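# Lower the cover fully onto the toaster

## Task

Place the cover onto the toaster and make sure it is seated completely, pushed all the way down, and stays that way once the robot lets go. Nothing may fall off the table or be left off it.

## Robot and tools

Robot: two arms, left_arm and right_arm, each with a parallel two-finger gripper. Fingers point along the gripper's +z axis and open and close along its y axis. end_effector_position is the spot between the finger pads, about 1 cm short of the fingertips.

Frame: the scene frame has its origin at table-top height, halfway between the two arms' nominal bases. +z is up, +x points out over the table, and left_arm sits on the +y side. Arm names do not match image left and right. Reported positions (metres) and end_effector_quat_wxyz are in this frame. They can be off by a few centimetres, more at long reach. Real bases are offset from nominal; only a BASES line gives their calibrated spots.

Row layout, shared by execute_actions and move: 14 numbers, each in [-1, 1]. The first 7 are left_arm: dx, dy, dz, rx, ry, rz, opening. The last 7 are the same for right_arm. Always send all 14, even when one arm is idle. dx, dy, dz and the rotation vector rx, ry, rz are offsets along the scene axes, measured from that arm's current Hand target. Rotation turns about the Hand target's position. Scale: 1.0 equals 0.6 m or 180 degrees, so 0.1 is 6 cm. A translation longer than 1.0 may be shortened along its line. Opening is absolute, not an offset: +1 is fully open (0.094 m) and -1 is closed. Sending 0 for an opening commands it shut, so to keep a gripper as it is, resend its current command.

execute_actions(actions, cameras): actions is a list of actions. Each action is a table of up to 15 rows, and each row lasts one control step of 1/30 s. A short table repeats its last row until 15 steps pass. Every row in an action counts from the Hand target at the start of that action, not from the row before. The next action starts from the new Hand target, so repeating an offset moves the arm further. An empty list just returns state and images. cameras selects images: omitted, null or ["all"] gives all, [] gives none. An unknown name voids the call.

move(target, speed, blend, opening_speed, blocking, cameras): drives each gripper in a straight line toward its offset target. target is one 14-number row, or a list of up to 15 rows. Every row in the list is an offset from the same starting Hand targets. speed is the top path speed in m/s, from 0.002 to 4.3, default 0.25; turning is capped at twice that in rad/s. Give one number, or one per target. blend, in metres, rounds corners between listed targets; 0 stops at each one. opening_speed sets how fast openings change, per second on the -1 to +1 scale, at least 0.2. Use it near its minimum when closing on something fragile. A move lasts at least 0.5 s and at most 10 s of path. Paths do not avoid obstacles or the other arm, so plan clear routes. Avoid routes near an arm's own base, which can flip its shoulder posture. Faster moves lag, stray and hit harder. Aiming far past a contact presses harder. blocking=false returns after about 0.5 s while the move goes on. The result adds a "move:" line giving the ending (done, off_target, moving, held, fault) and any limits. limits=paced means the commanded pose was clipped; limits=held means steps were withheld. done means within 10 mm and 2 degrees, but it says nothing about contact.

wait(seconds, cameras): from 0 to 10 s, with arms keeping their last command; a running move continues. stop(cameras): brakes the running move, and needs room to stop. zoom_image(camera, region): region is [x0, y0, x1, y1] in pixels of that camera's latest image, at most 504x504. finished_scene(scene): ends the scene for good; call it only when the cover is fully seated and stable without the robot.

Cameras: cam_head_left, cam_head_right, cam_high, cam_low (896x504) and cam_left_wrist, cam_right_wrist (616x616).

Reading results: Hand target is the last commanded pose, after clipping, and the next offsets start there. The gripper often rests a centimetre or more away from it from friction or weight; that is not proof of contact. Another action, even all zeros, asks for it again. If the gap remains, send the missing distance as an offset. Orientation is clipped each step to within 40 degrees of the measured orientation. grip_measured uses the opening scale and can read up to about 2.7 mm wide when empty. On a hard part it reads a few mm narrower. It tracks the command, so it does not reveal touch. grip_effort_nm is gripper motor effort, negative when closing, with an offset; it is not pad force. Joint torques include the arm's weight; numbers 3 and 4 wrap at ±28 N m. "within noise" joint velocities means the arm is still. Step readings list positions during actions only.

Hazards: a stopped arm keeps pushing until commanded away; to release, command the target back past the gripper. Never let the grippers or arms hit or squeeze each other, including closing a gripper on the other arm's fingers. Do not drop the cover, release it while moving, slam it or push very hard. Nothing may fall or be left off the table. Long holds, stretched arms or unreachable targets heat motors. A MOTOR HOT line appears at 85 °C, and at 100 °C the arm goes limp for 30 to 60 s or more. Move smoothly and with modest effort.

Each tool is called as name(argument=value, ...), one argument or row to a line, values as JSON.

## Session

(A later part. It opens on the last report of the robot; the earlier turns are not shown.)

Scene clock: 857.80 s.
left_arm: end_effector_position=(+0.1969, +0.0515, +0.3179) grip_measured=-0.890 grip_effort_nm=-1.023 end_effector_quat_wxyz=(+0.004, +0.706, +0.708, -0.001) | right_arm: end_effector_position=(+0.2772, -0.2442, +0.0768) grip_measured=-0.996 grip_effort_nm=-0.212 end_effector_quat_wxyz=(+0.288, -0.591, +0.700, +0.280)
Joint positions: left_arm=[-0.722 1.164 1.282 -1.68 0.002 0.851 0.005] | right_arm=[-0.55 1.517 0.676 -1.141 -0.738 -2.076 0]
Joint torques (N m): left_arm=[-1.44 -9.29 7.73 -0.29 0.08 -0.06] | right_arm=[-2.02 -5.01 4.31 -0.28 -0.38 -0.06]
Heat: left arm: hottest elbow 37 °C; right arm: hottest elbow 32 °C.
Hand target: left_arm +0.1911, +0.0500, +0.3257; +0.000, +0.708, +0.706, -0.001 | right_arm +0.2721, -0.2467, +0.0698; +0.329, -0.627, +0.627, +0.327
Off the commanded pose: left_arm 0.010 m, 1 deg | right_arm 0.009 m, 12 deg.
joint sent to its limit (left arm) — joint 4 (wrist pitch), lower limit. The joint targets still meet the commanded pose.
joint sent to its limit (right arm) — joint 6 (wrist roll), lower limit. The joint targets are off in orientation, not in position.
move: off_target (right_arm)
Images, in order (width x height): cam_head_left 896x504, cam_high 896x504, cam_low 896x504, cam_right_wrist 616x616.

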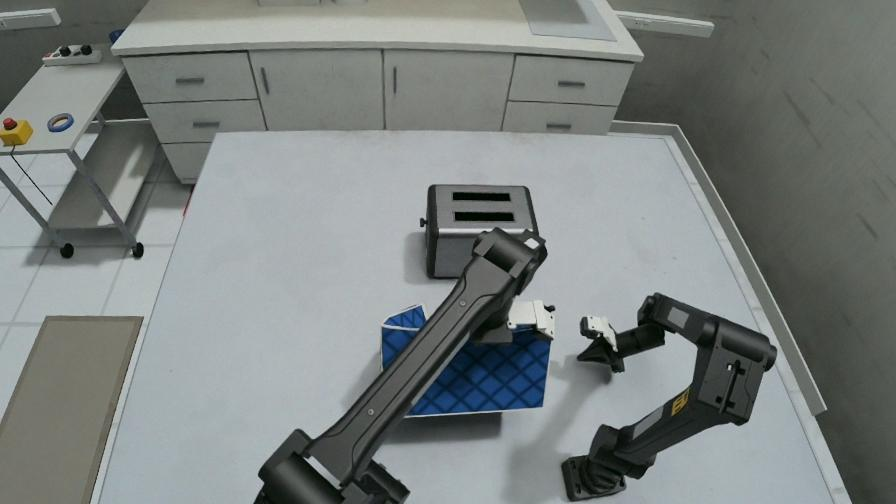

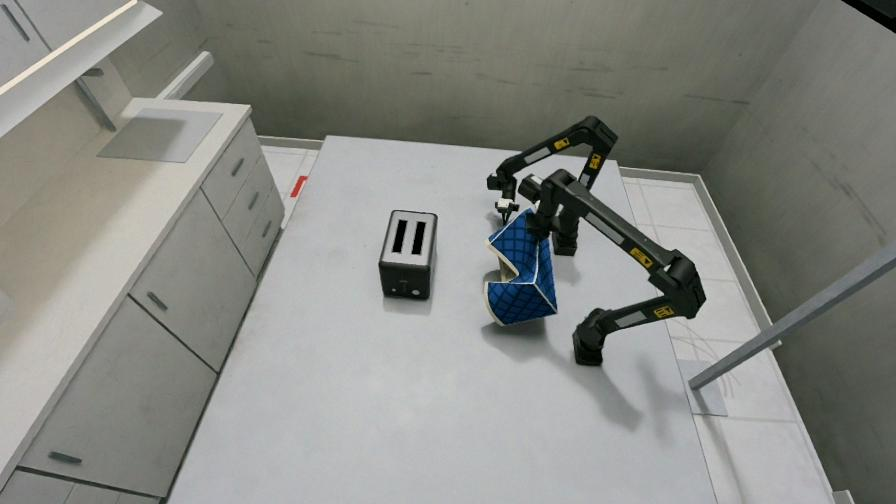

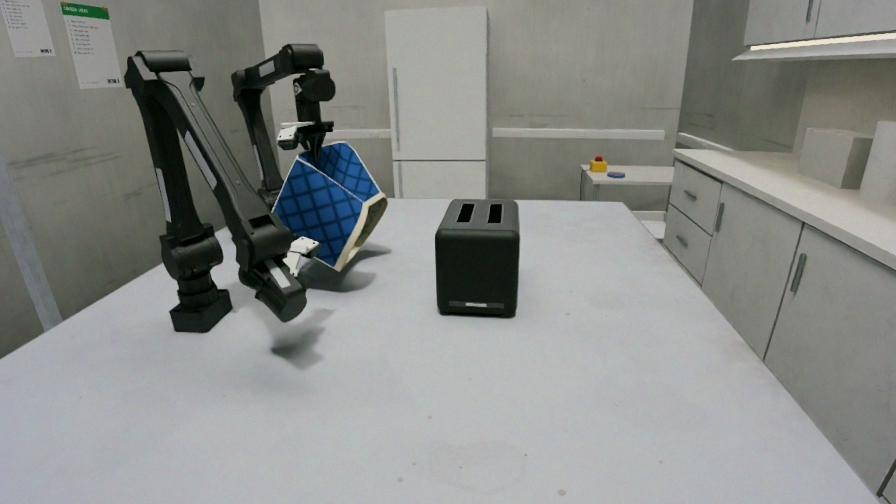

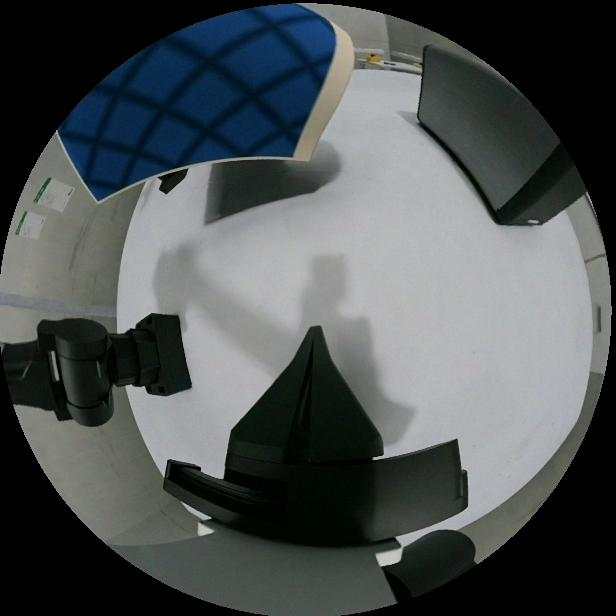

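move(
  target=[
    [0,0,0,0,0,0,-1,0.1,0.0,-0.015,0,0,0,-1],
    [0,0,0,0,0,0,-1,0.07,0.42,-0.03,0,0,0,-1],
  ],
  speed=0.15,
  cameras=["cam_head_left","cam_low","cam_high","cam_right_wrist"],
)

move(
  target=[0,0,-0.09,0,0,0,-1,0,0.0,0,0,0,0,-1],
  speed=0.1,
  cameras=["cam_head_left","cam_low","cam_high","cam_right_wrist"],
)

Scene clock: 867.20 s.
left_arm: end_effector_position=(+0.1969, +0.0515, +0.3179) grip_measured=-0.890 grip_effort_nm=-1.023 end_effector_quat_wxyz=(+0.004, +0.706, +0.708, -0.001) | right_arm: end_effector_position=(+0.3175, +0.0022, +0.0478) grip_measured=-0.996 grip_effort_nm=-0.227 end_effector_quat_wxyz=(-0.326, +0.625, -0.629, -0.329)
Joint positions: left_arm=[-0.722 1.164 1.282 -1.68 0.002 0.85 0.005] | right_arm=[0.236 1.587 0.563 -0.18 -0.912 -1.11 0]
Joint torques (N m): left_arm=[-1.38 -9.11 7.64 -0.38 0.05 -0.04] | right_arm=[-0.15 -8.53 4.11 1.02 -0.42 0.28]
Heat: left arm: hottest elbow 37 °C; right arm: hottest elbow 31 °C.
Hand target: left_arm +0.1911, +0.0500, +0.3257; +0.000, +0.708, +0.706, -0.001 | right_arm +0.3140, +0.0053, +0.0517; -0.328, +0.626, -0.627, -0.327
Off the commanded pose: left_arm 0.010 m, 1 deg | right_arm 0.006 m, 1 deg.
joint sent to its limit (left arm) — joint 4 (wrist pitch), lower limit. The joint targets still meet the commanded pose.
move: done
Images, in order (width x height): cam_head_left 896x504, cam_high 896x504, cam_low 896x504, cam_right_wrist 616x616.

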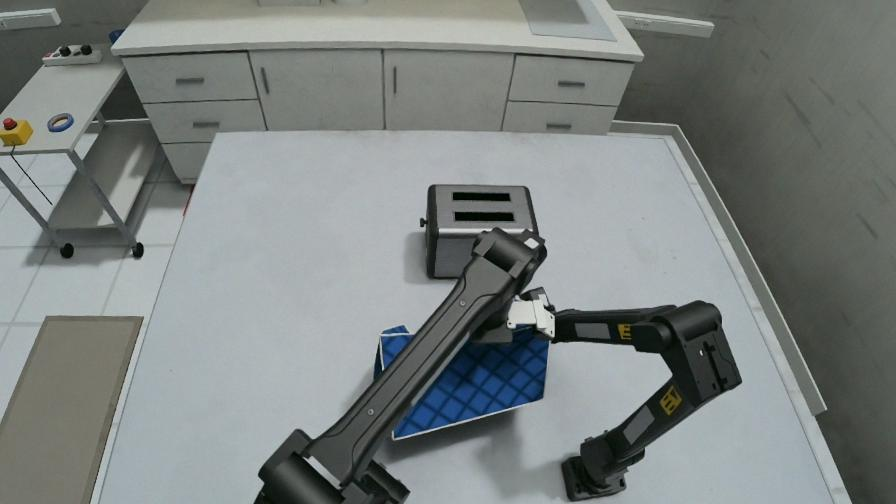

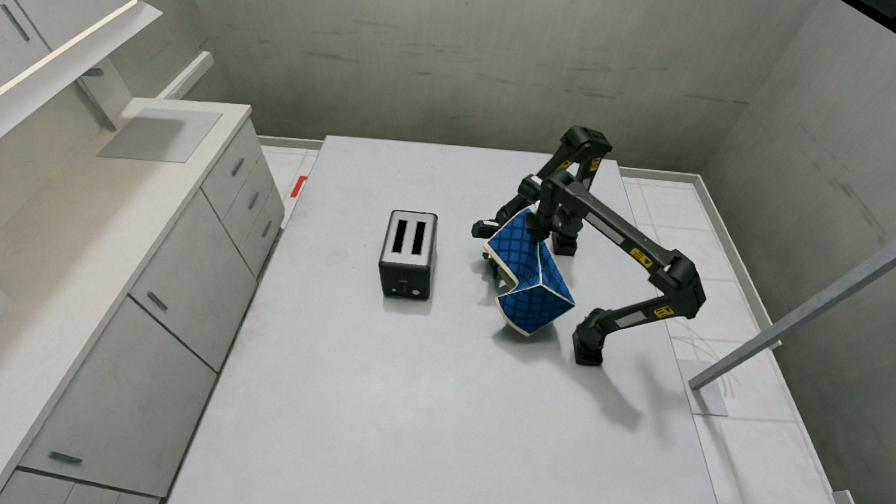

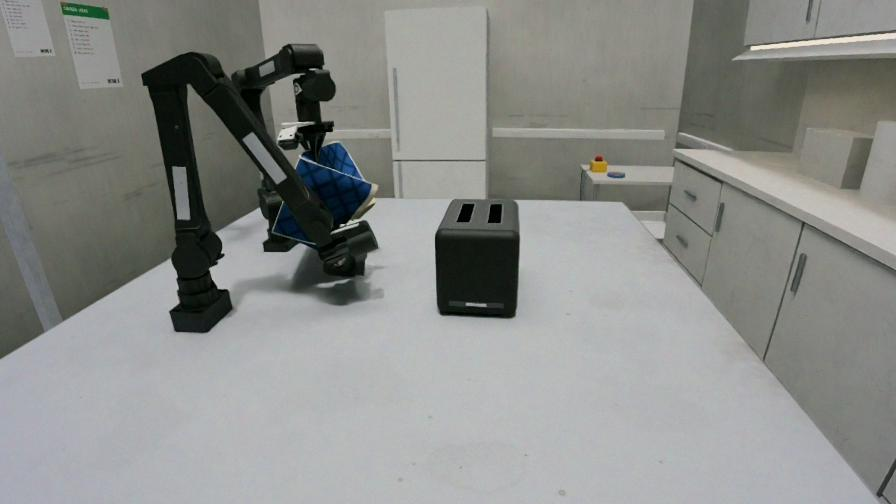

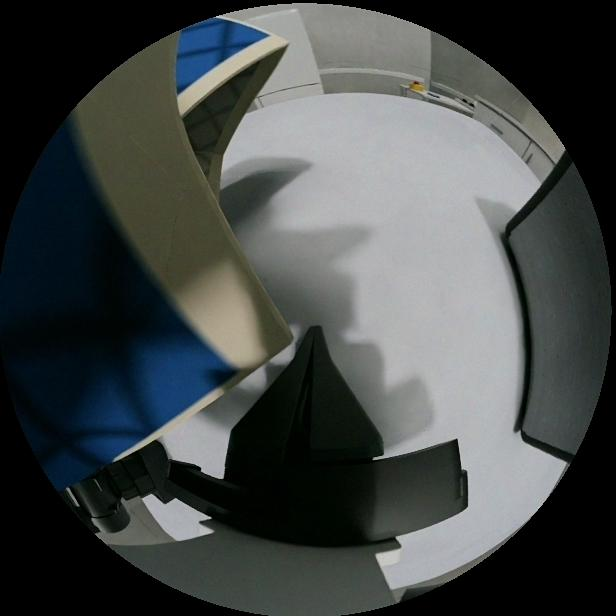

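Scene clock: 868.30 s.
left_arm: end_effector_position=(+0.1917, +0.0561, +0.2659) grip_measured=-0.890 grip_effort_nm=-1.038 end_effector_quat_wxyz=(-0.015, +0.706, +0.708, -0.002) | right_arm: end_effector_position=(+0.3176, +0.0022, +0.0478) grip_measured=-0.996 grip_effort_nm=-0.208 end_effector_quat_wxyz=(-0.326, +0.625, -0.629, -0.329)
Joint positions: left_arm=[-0.722 1.164 1.146 -1.583 0.002 0.85 0.005] | right_arm=[0.236 1.587 0.563 -0.18 -0.911 -1.109 0]
Joint torques (N m): left_arm=[-1.2 -8.82 7.6 0.35 0.09 -0.02] | right_arm=[-0.03 -8.76 4.14 0.99 -0.44 0.27]
Heat: left arm: hottest elbow 37 °C; right arm: hottest elbow 31 °C.
Hand target: left_arm +0.1911, +0.0499, +0.2717; +0.001, +0.708, +0.706, -0.001 | right_arm +0.3140, +0.0054, +0.0518; -0.329, +0.626, -0.627, -0.327
Off the commanded pose: left_arm 0.008 m, 2 deg | right_arm 0.006 m, 1 deg.
move: done
Images, in order (width x height): cam_head_left 896x504, cam_high 896x504, cam_low 896x504, cam_right_wrist 616x616.

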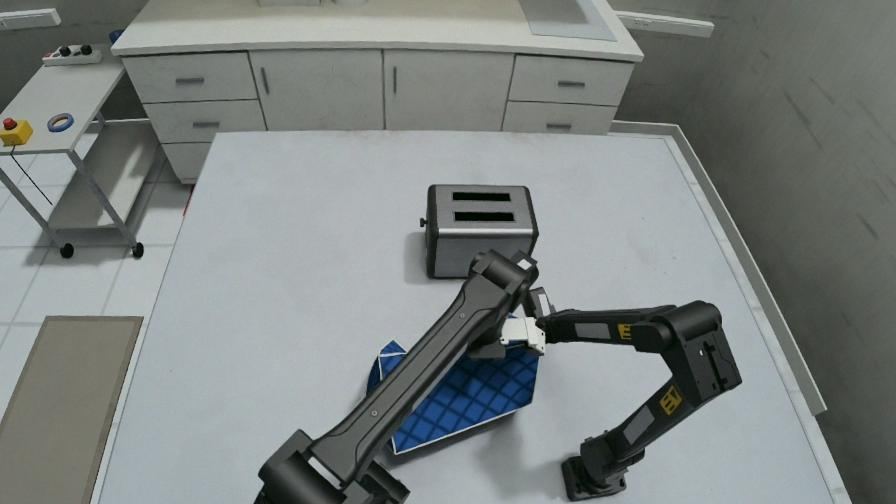

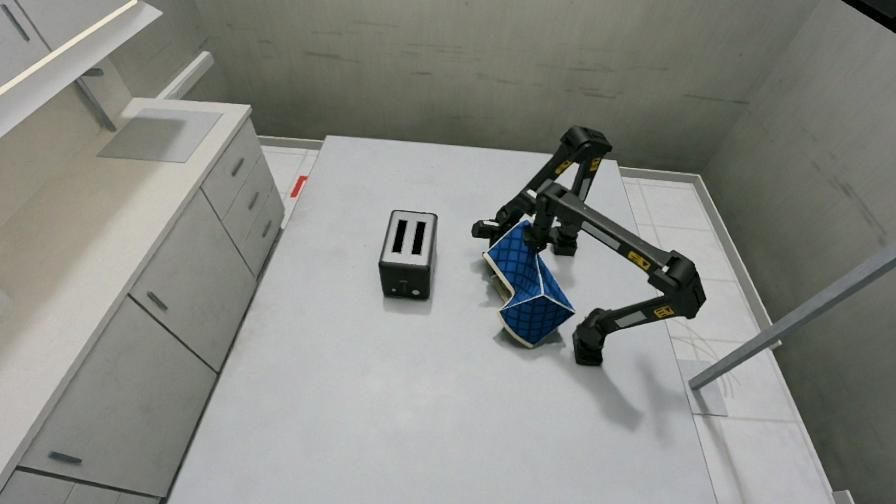

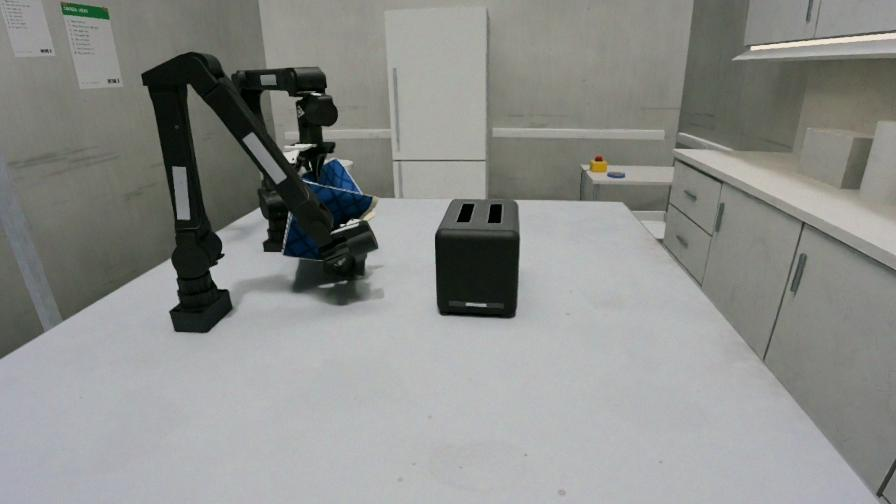

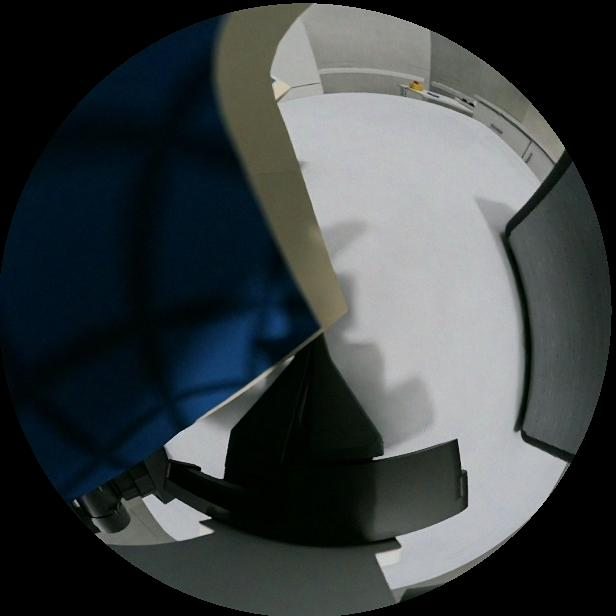

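execute_actions(
  actions=[],
)

Scene clock: 881.13 s.
left_arm: end_effector_position=(+0.1917, +0.0560, +0.2659) grip_measured=-0.890 grip_effort_nm=-1.028 end_effector_quat_wxyz=(-0.015, +0.706, +0.708, -0.002) | right_arm: end_effector_position=(+0.3177, +0.0022, +0.0478) grip_measured=-0.996 grip_effort_nm=-0.208 end_effector_quat_wxyz=(-0.326, +0.625, -0.629, -0.329)
Joint positions: left_arm=[-0.722 1.164 1.146 -1.582 0.002 0.85 0.005] | right_arm=[0.236 1.587 0.563 -0.179 -0.911 -1.109 0]
Joint velocities: within noise
Joint torques (N m): left_arm=[-1.03 -8.88 7.71 0.36 0.08 -0.03] | right_arm=[-0.09 -8.64 4.18 1.01 -0.45 0.26]
Heat: left arm: hottest elbow 37 °C; right arm: hottest elbow 30 °C.
Hand target: left_arm +0.1911, +0.0500, +0.2717; +0.000, +0.708, +0.706, -0.001 | right_arm +0.3140, +0.0054, +0.0518; -0.329, +0.626, -0.627, -0.327
Tool commands: left_gripper/opening=-1.0 right_gripper/opening=-1.0
Off the commanded pose: left_arm 0.008 m, 2 deg | right_arm 0.006 m, 1 deg.

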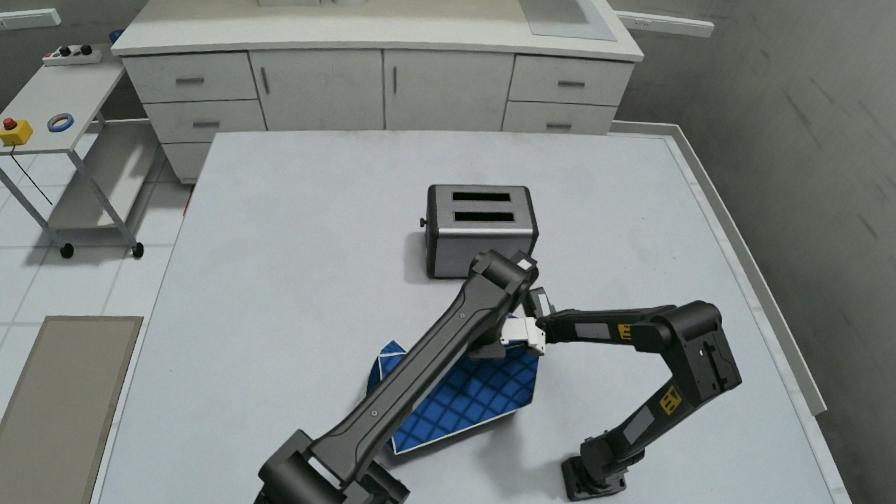

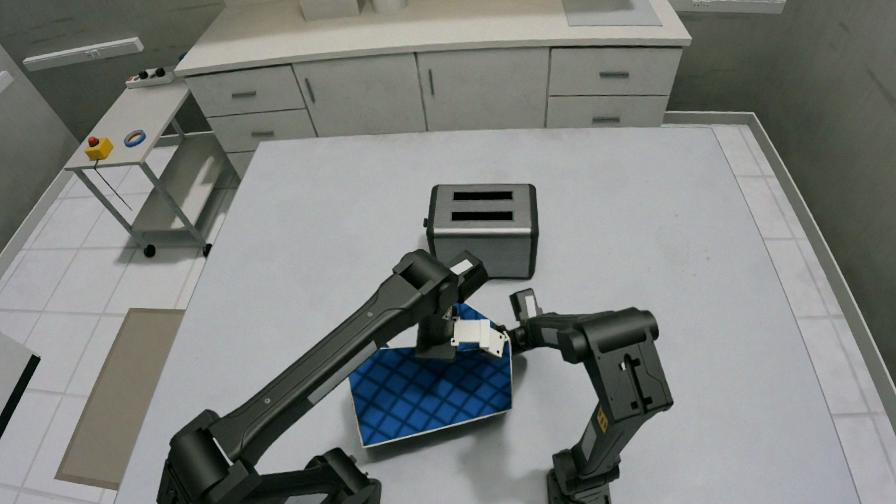

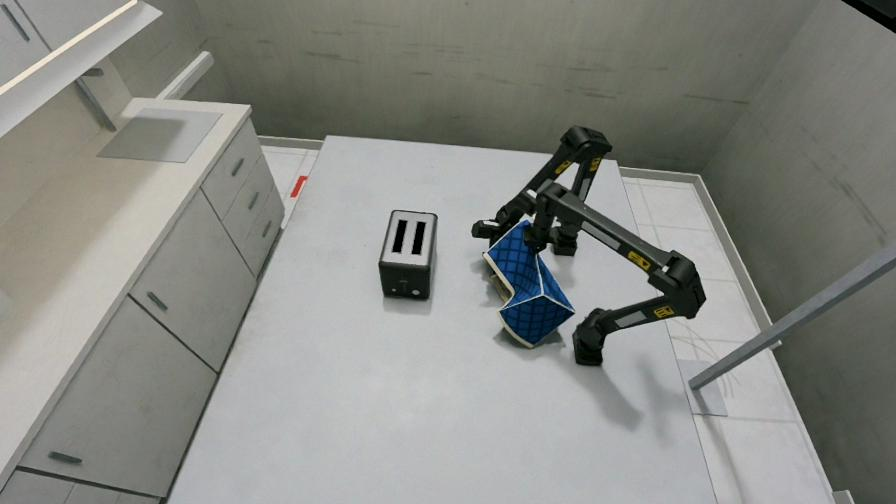

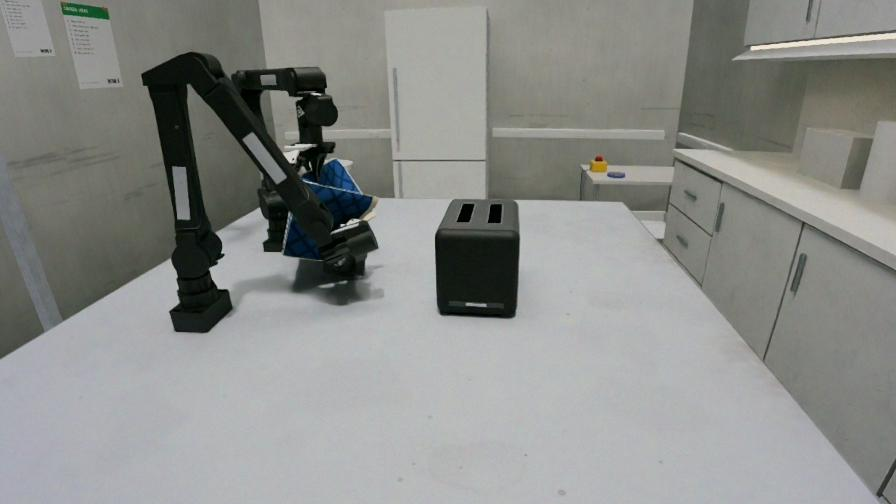

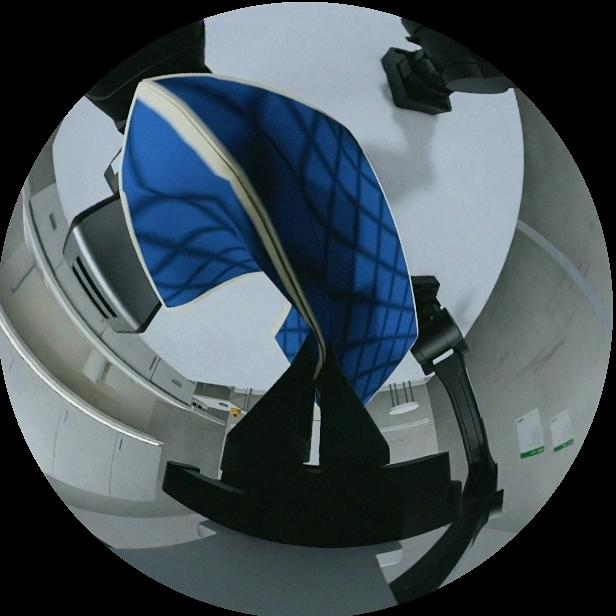

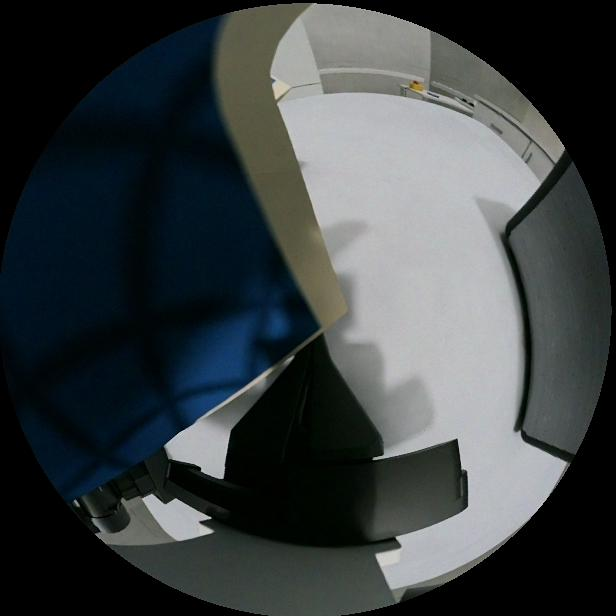

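move(
  target=[
    [0,0,0,0,0,0,-1, 0.09,0,0.0,0,0,0,-1],
    [0,0,0,0,0,0,-1, 0.09,0.14,0.0,0,0,0,-1],
    [0,0,0,0,0,0,-1, 0.0,0.14,0.0,0,0,0,-1],
  ],
  speed=0.15,
)

Scene clock: 892.47 s.
left_arm: end_effector_position=(+0.1917, +0.0559, +0.2659) grip_measured=-0.890 grip_effort_nm=-1.023 end_effector_quat_wxyz=(-0.015, +0.706, +0.709, -0.002) | right_arm: end_effector_position=(+0.3507, +0.0769, +0.0522) grip_measured=-0.996 grip_effort_nm=-0.208 end_effector_quat_wxyz=(-0.325, +0.638, -0.617, -0.326)
Joint positions: left_arm=[-0.723 1.164 1.146 -1.582 0.002 0.849 0.005] | right_arm=[0.402 1.681 0.701 -0.065 -0.841 -0.925 0]
Joint torques (N m): left_arm=[-1.73 -8.76 7.73 0.42 0.08 -0.01] | right_arm=[-1.67 -9.11 5.61 0.55 -0.58 0.01]
Heat: left arm: hottest elbow 37 °C; right arm: hottest elbow 30 °C.
Hand target: left_arm +0.1910, +0.0499, +0.2717; +0.000, +0.708, +0.706, -0.001 | right_arm +0.3522, +0.0730, +0.0516; -0.325, +0.638, -0.618, -0.325 (not the last commanded pose)
Off the commanded pose: left_arm 0.008 m, 2 deg | right_arm 0.039 m, 2 deg.
move: held (right_arm; a check stopped the path); path passed 2 of 3 targets; limits=held
pose unreachable (right arm): on one or more control steps of this call, first in action 0 (counted from 0), this arm could not follow its commanded pose, so it was not sent that pose on those steps. It may still have moved: this result reports where it is.
cause: moving toward the commanded pose would bring a part of the arm too close to another arm (this arm's forearm (the part past joint 3) and the left arm's wrist camera, along the way the arms are being sent, or toward where that arm still pushes).

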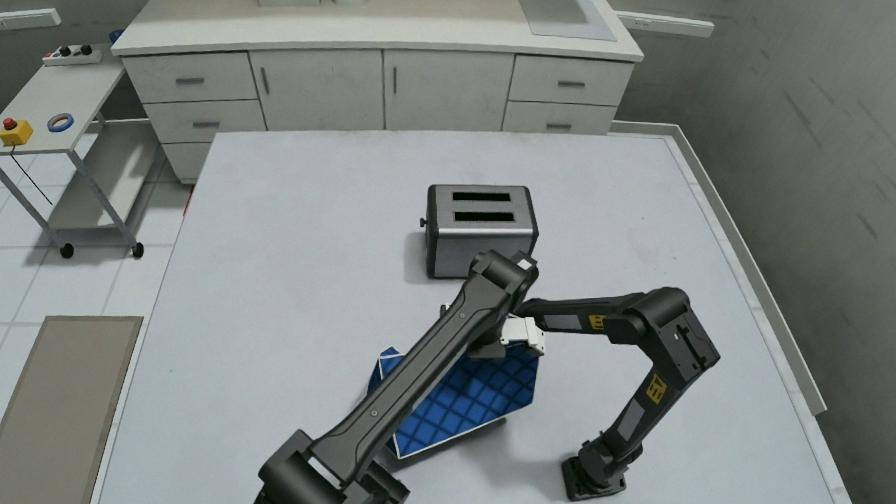

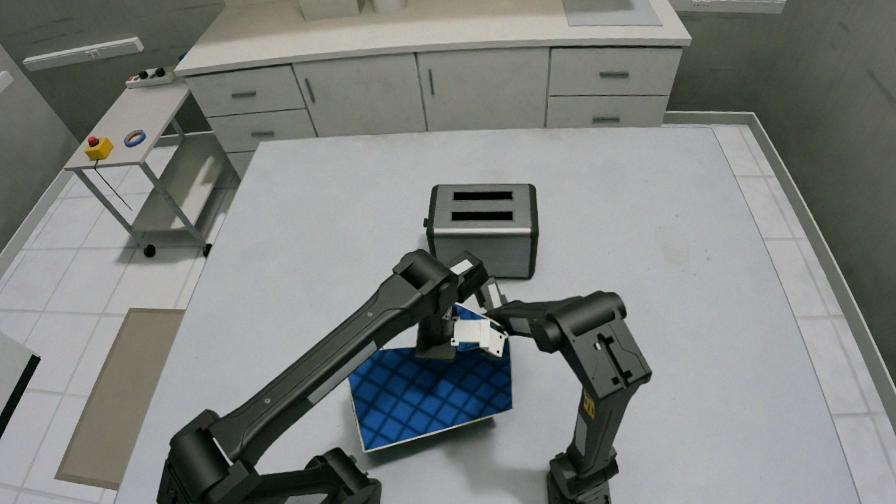

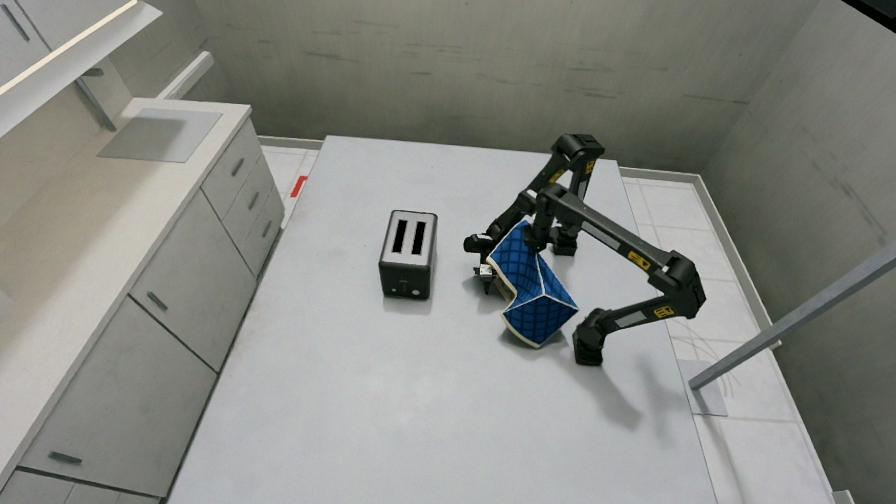

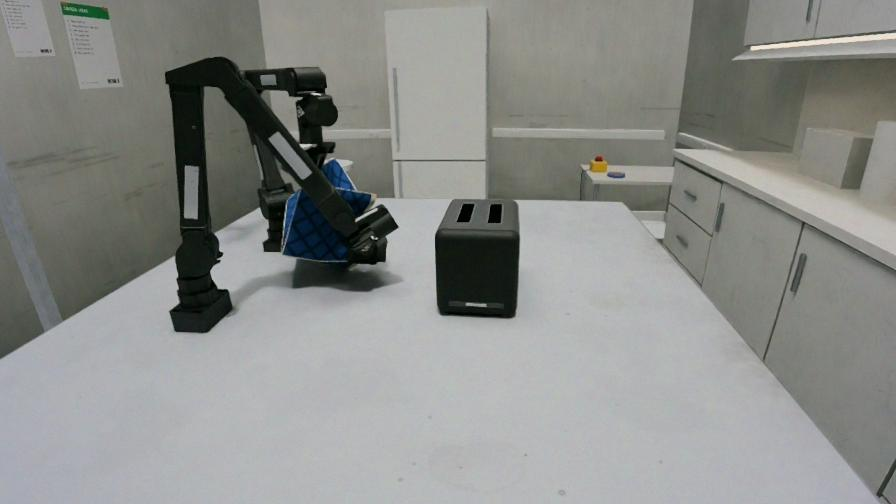

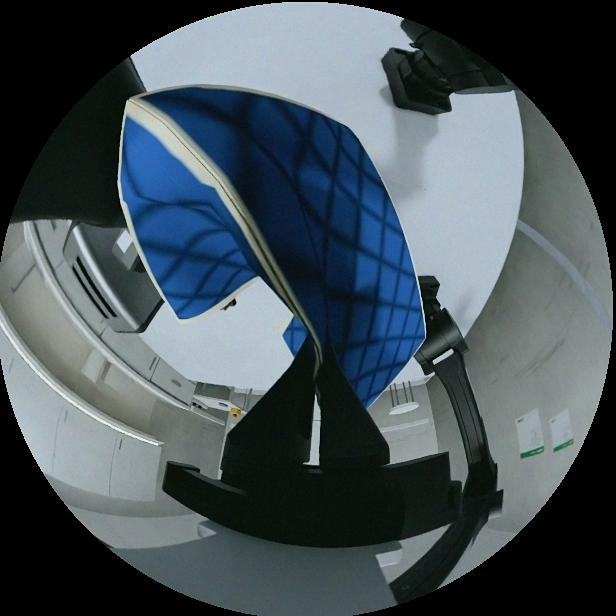

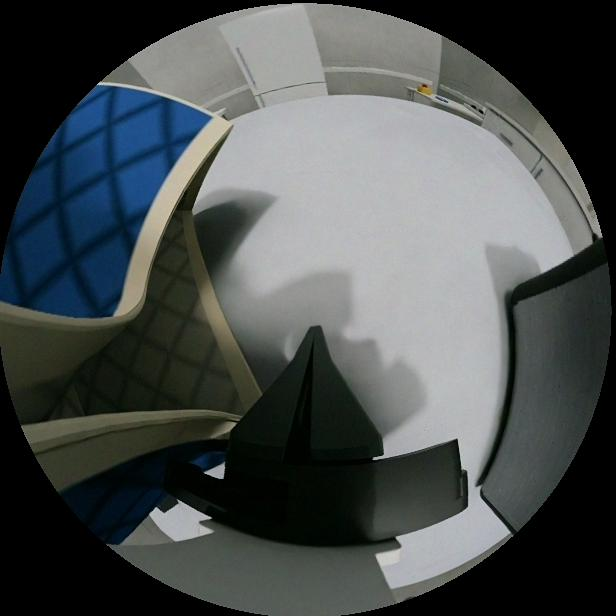

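move(
  target=[
    [-0.05,0,0.08,0,0,0,-1, 0,0,0,0,0,0,-1],
    [-0.05,0,0.08,0,0,0,-1, 0,0.08,0,0,0,0,-1],
  ],
  speed=0.15,
)

move(
  target=[
    [0,0,0.0,0,0,0,-1, -0.1,0,0.0,0,0,0,-1],
  ],
  speed=0.12,
)

Scene clock: 897.90 s.
left_arm: end_effector_position=(+0.1595, +0.0580, +0.2983) grip_measured=-0.890 grip_effort_nm=-1.028 end_effector_quat_wxyz=(-0.012, +0.706, +0.708, -0.001) | right_arm: end_effector_position=(+0.3464, +0.0914, +0.0522) grip_measured=-0.996 grip_effort_nm=-0.212 end_effector_quat_wxyz=(-0.325, +0.642, -0.617, -0.320)
Joint positions: left_arm=[-0.791 1.097 1.181 -1.679 0.002 0.782 0.005] | right_arm=[0.444 1.681 0.701 -0.029 -0.81 -0.883 0]
Joint torques (N m): left_arm=[-1.49 -7.41 10.61 -0.44 0.04 -0.06] | right_arm=[-1.96 -9.23 5.65 0.64 -0.58 0.02]
Heat: left arm: hottest elbow 37 °C; right arm: hottest elbow 30 °C.
Hand target: left_arm +0.1610, +0.0500, +0.3197; +0.000, +0.708, +0.706, -0.001 | right_arm +0.3492, +0.0868, +0.0518; -0.326, +0.640, -0.619, -0.319 (not the last commanded pose)
Off the commanded pose: left_arm 0.023 m, 1 deg | right_arm 0.030 m, 1 deg.
joint sent to its limit (left arm) — joint 4 (wrist pitch), lower limit. The joint targets still meet the commanded pose.
move: held (right_arm; a check stopped the path), off_target (left_arm); limits=held
pose unreachable (right arm): on one or more control steps of this call, first in action 0 (counted from 0), this arm could not follow its commanded pose, so it was not sent that pose on those steps. It may still have moved: this result reports where it is.
cause: moving toward the commanded pose would bring a part of the arm too close to another arm (this arm's forearm (the part past joint 3) and the left arm's wrist camera, along the way the arms are being sent, or toward where that arm still pushes).

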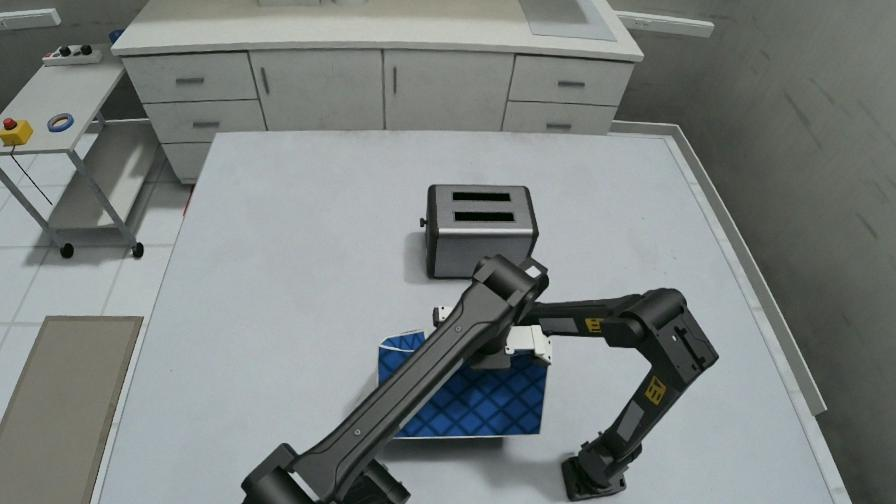

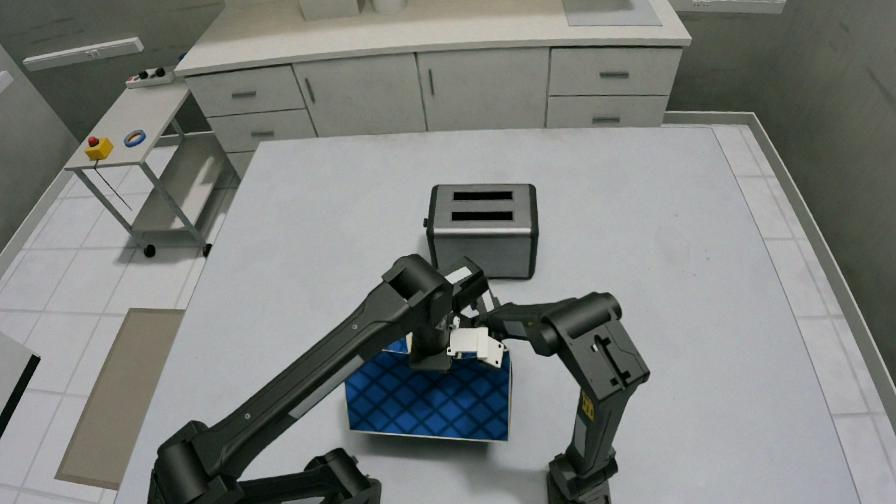

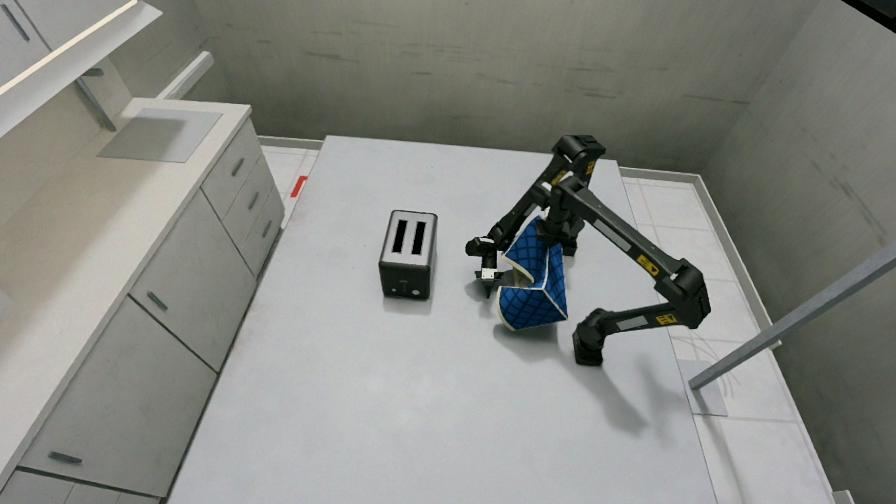

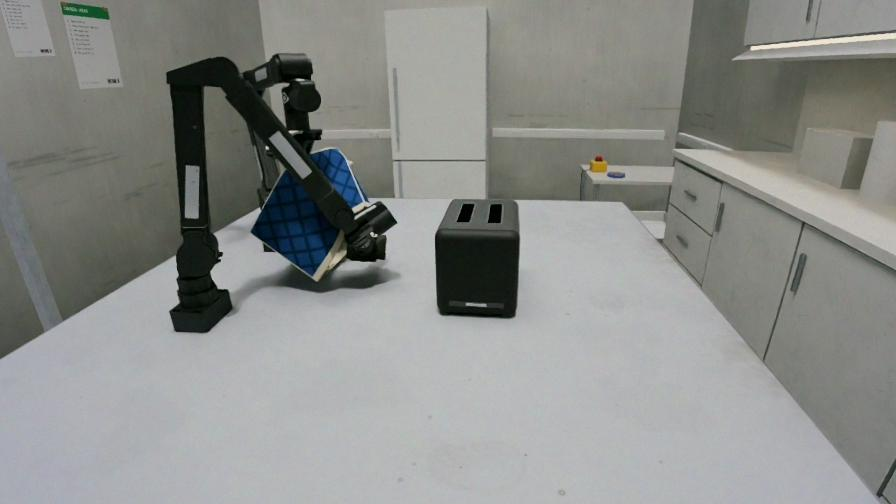

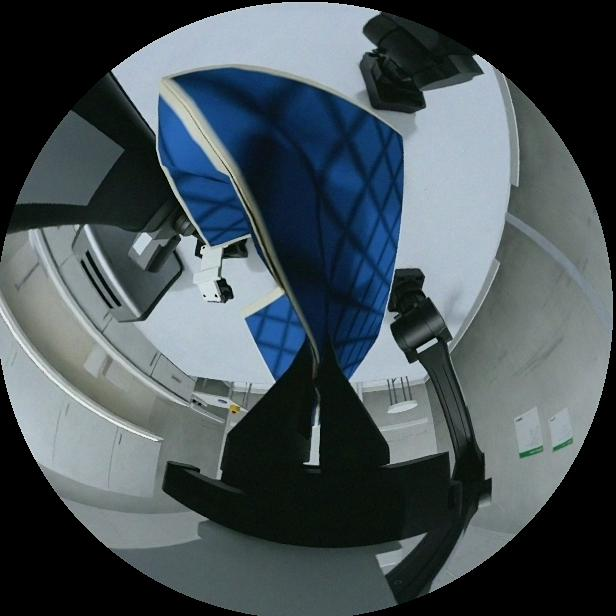

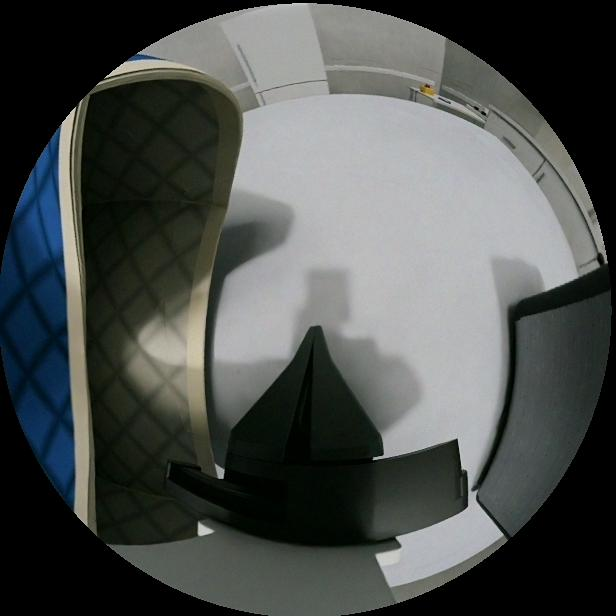

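Scene clock: 899.20 s.
left_arm: end_effector_position=(+0.1590, +0.0584, +0.2984) grip_measured=-0.890 grip_effort_nm=-1.023 end_effector_quat_wxyz=(-0.013, +0.706, +0.708, -0.001) | right_arm: end_effector_position=(+0.2935, +0.0838, +0.0465) grip_measured=-0.996 grip_effort_nm=-0.212 end_effector_quat_wxyz=(-0.321, +0.640, -0.622, -0.318)
Joint positions: left_arm=[-0.792 1.097 1.181 -1.682 0.002 0.782 0.005] | right_arm=[0.5 1.6 0.552 0.078 -0.771 -0.812 0]
Joint torques (N m): left_arm=[-0.97 -7.65 10.62 -0.31 0.02 -0.06] | right_arm=[0.09 -9 4.29 1.33 -0.28 0.3]
Heat: left arm: hottest elbow 37 °C; right arm: hottest elbow 30 °C.
Hand target: left_arm +0.1610, +0.0500, +0.3197; +0.000, +0.708, +0.706, -0.001 | right_arm +0.2890, +0.0867, +0.0516; -0.325, +0.640, -0.619, -0.319
Off the commanded pose: left_arm 0.023 m, 2 deg | right_arm 0.007 m, 1 deg.
joint sent to its limit (left arm) — joint 4 (wrist pitch), lower limit. The joint targets still meet the commanded pose.
move: off_target (left_arm)

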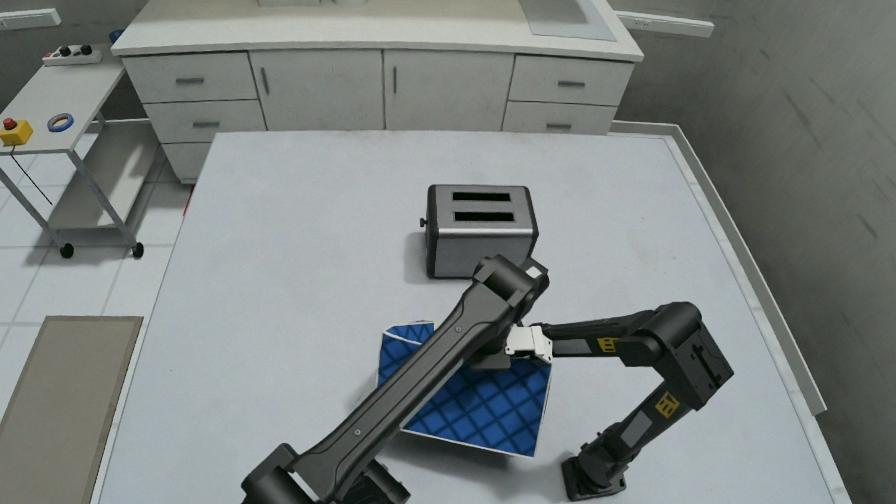

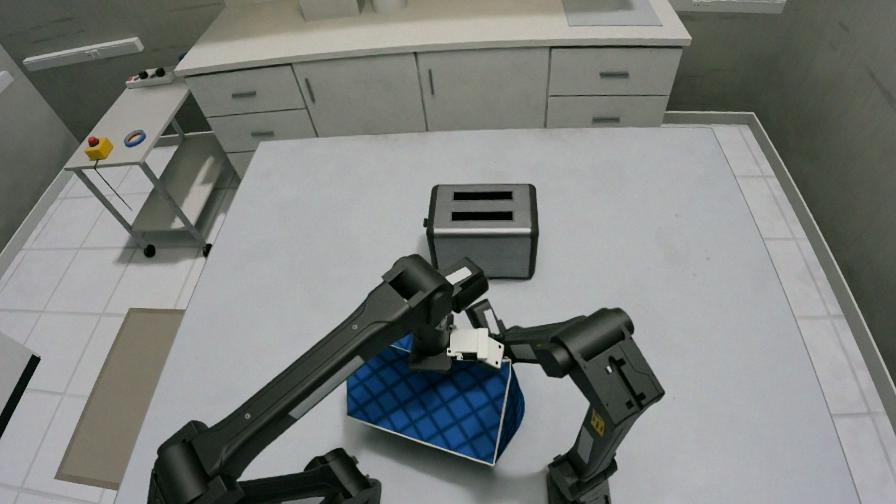

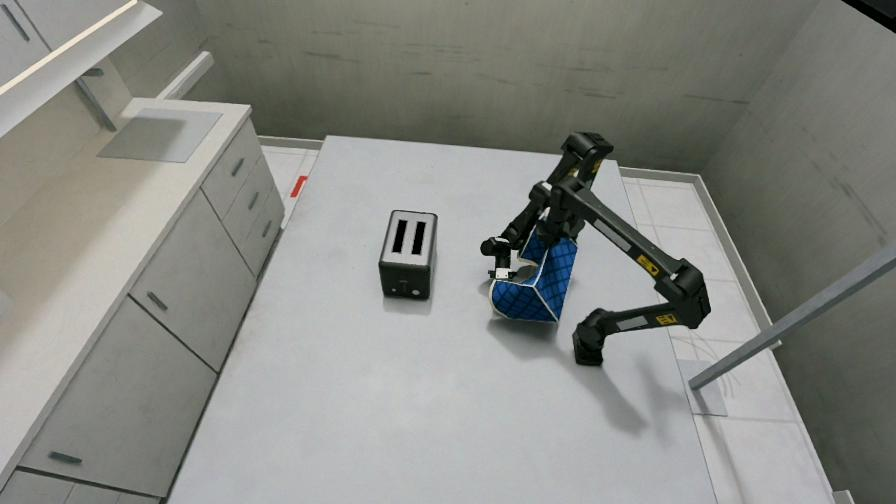

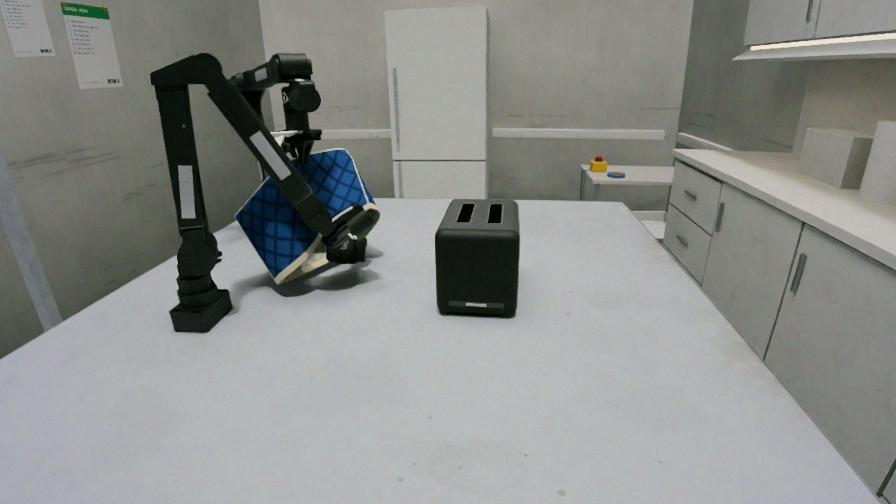

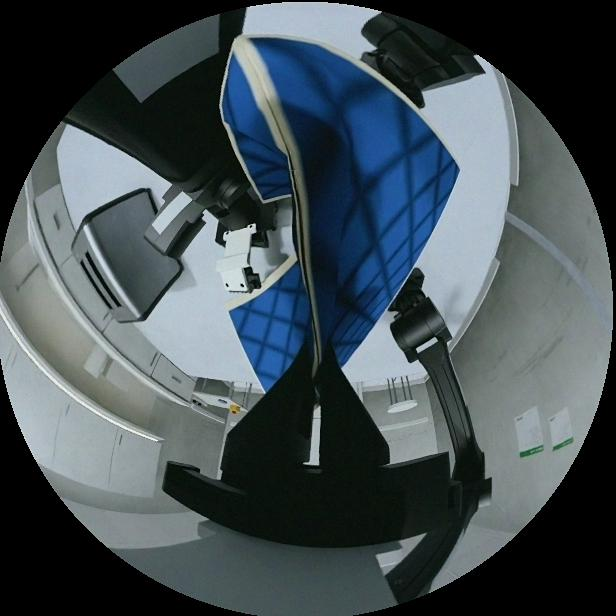

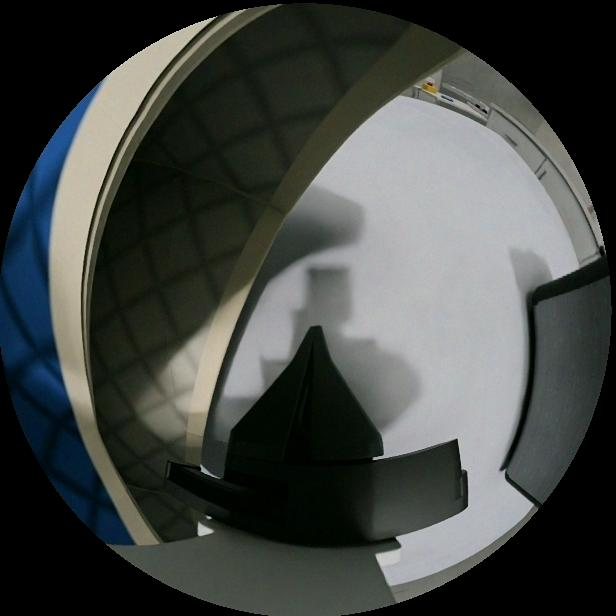

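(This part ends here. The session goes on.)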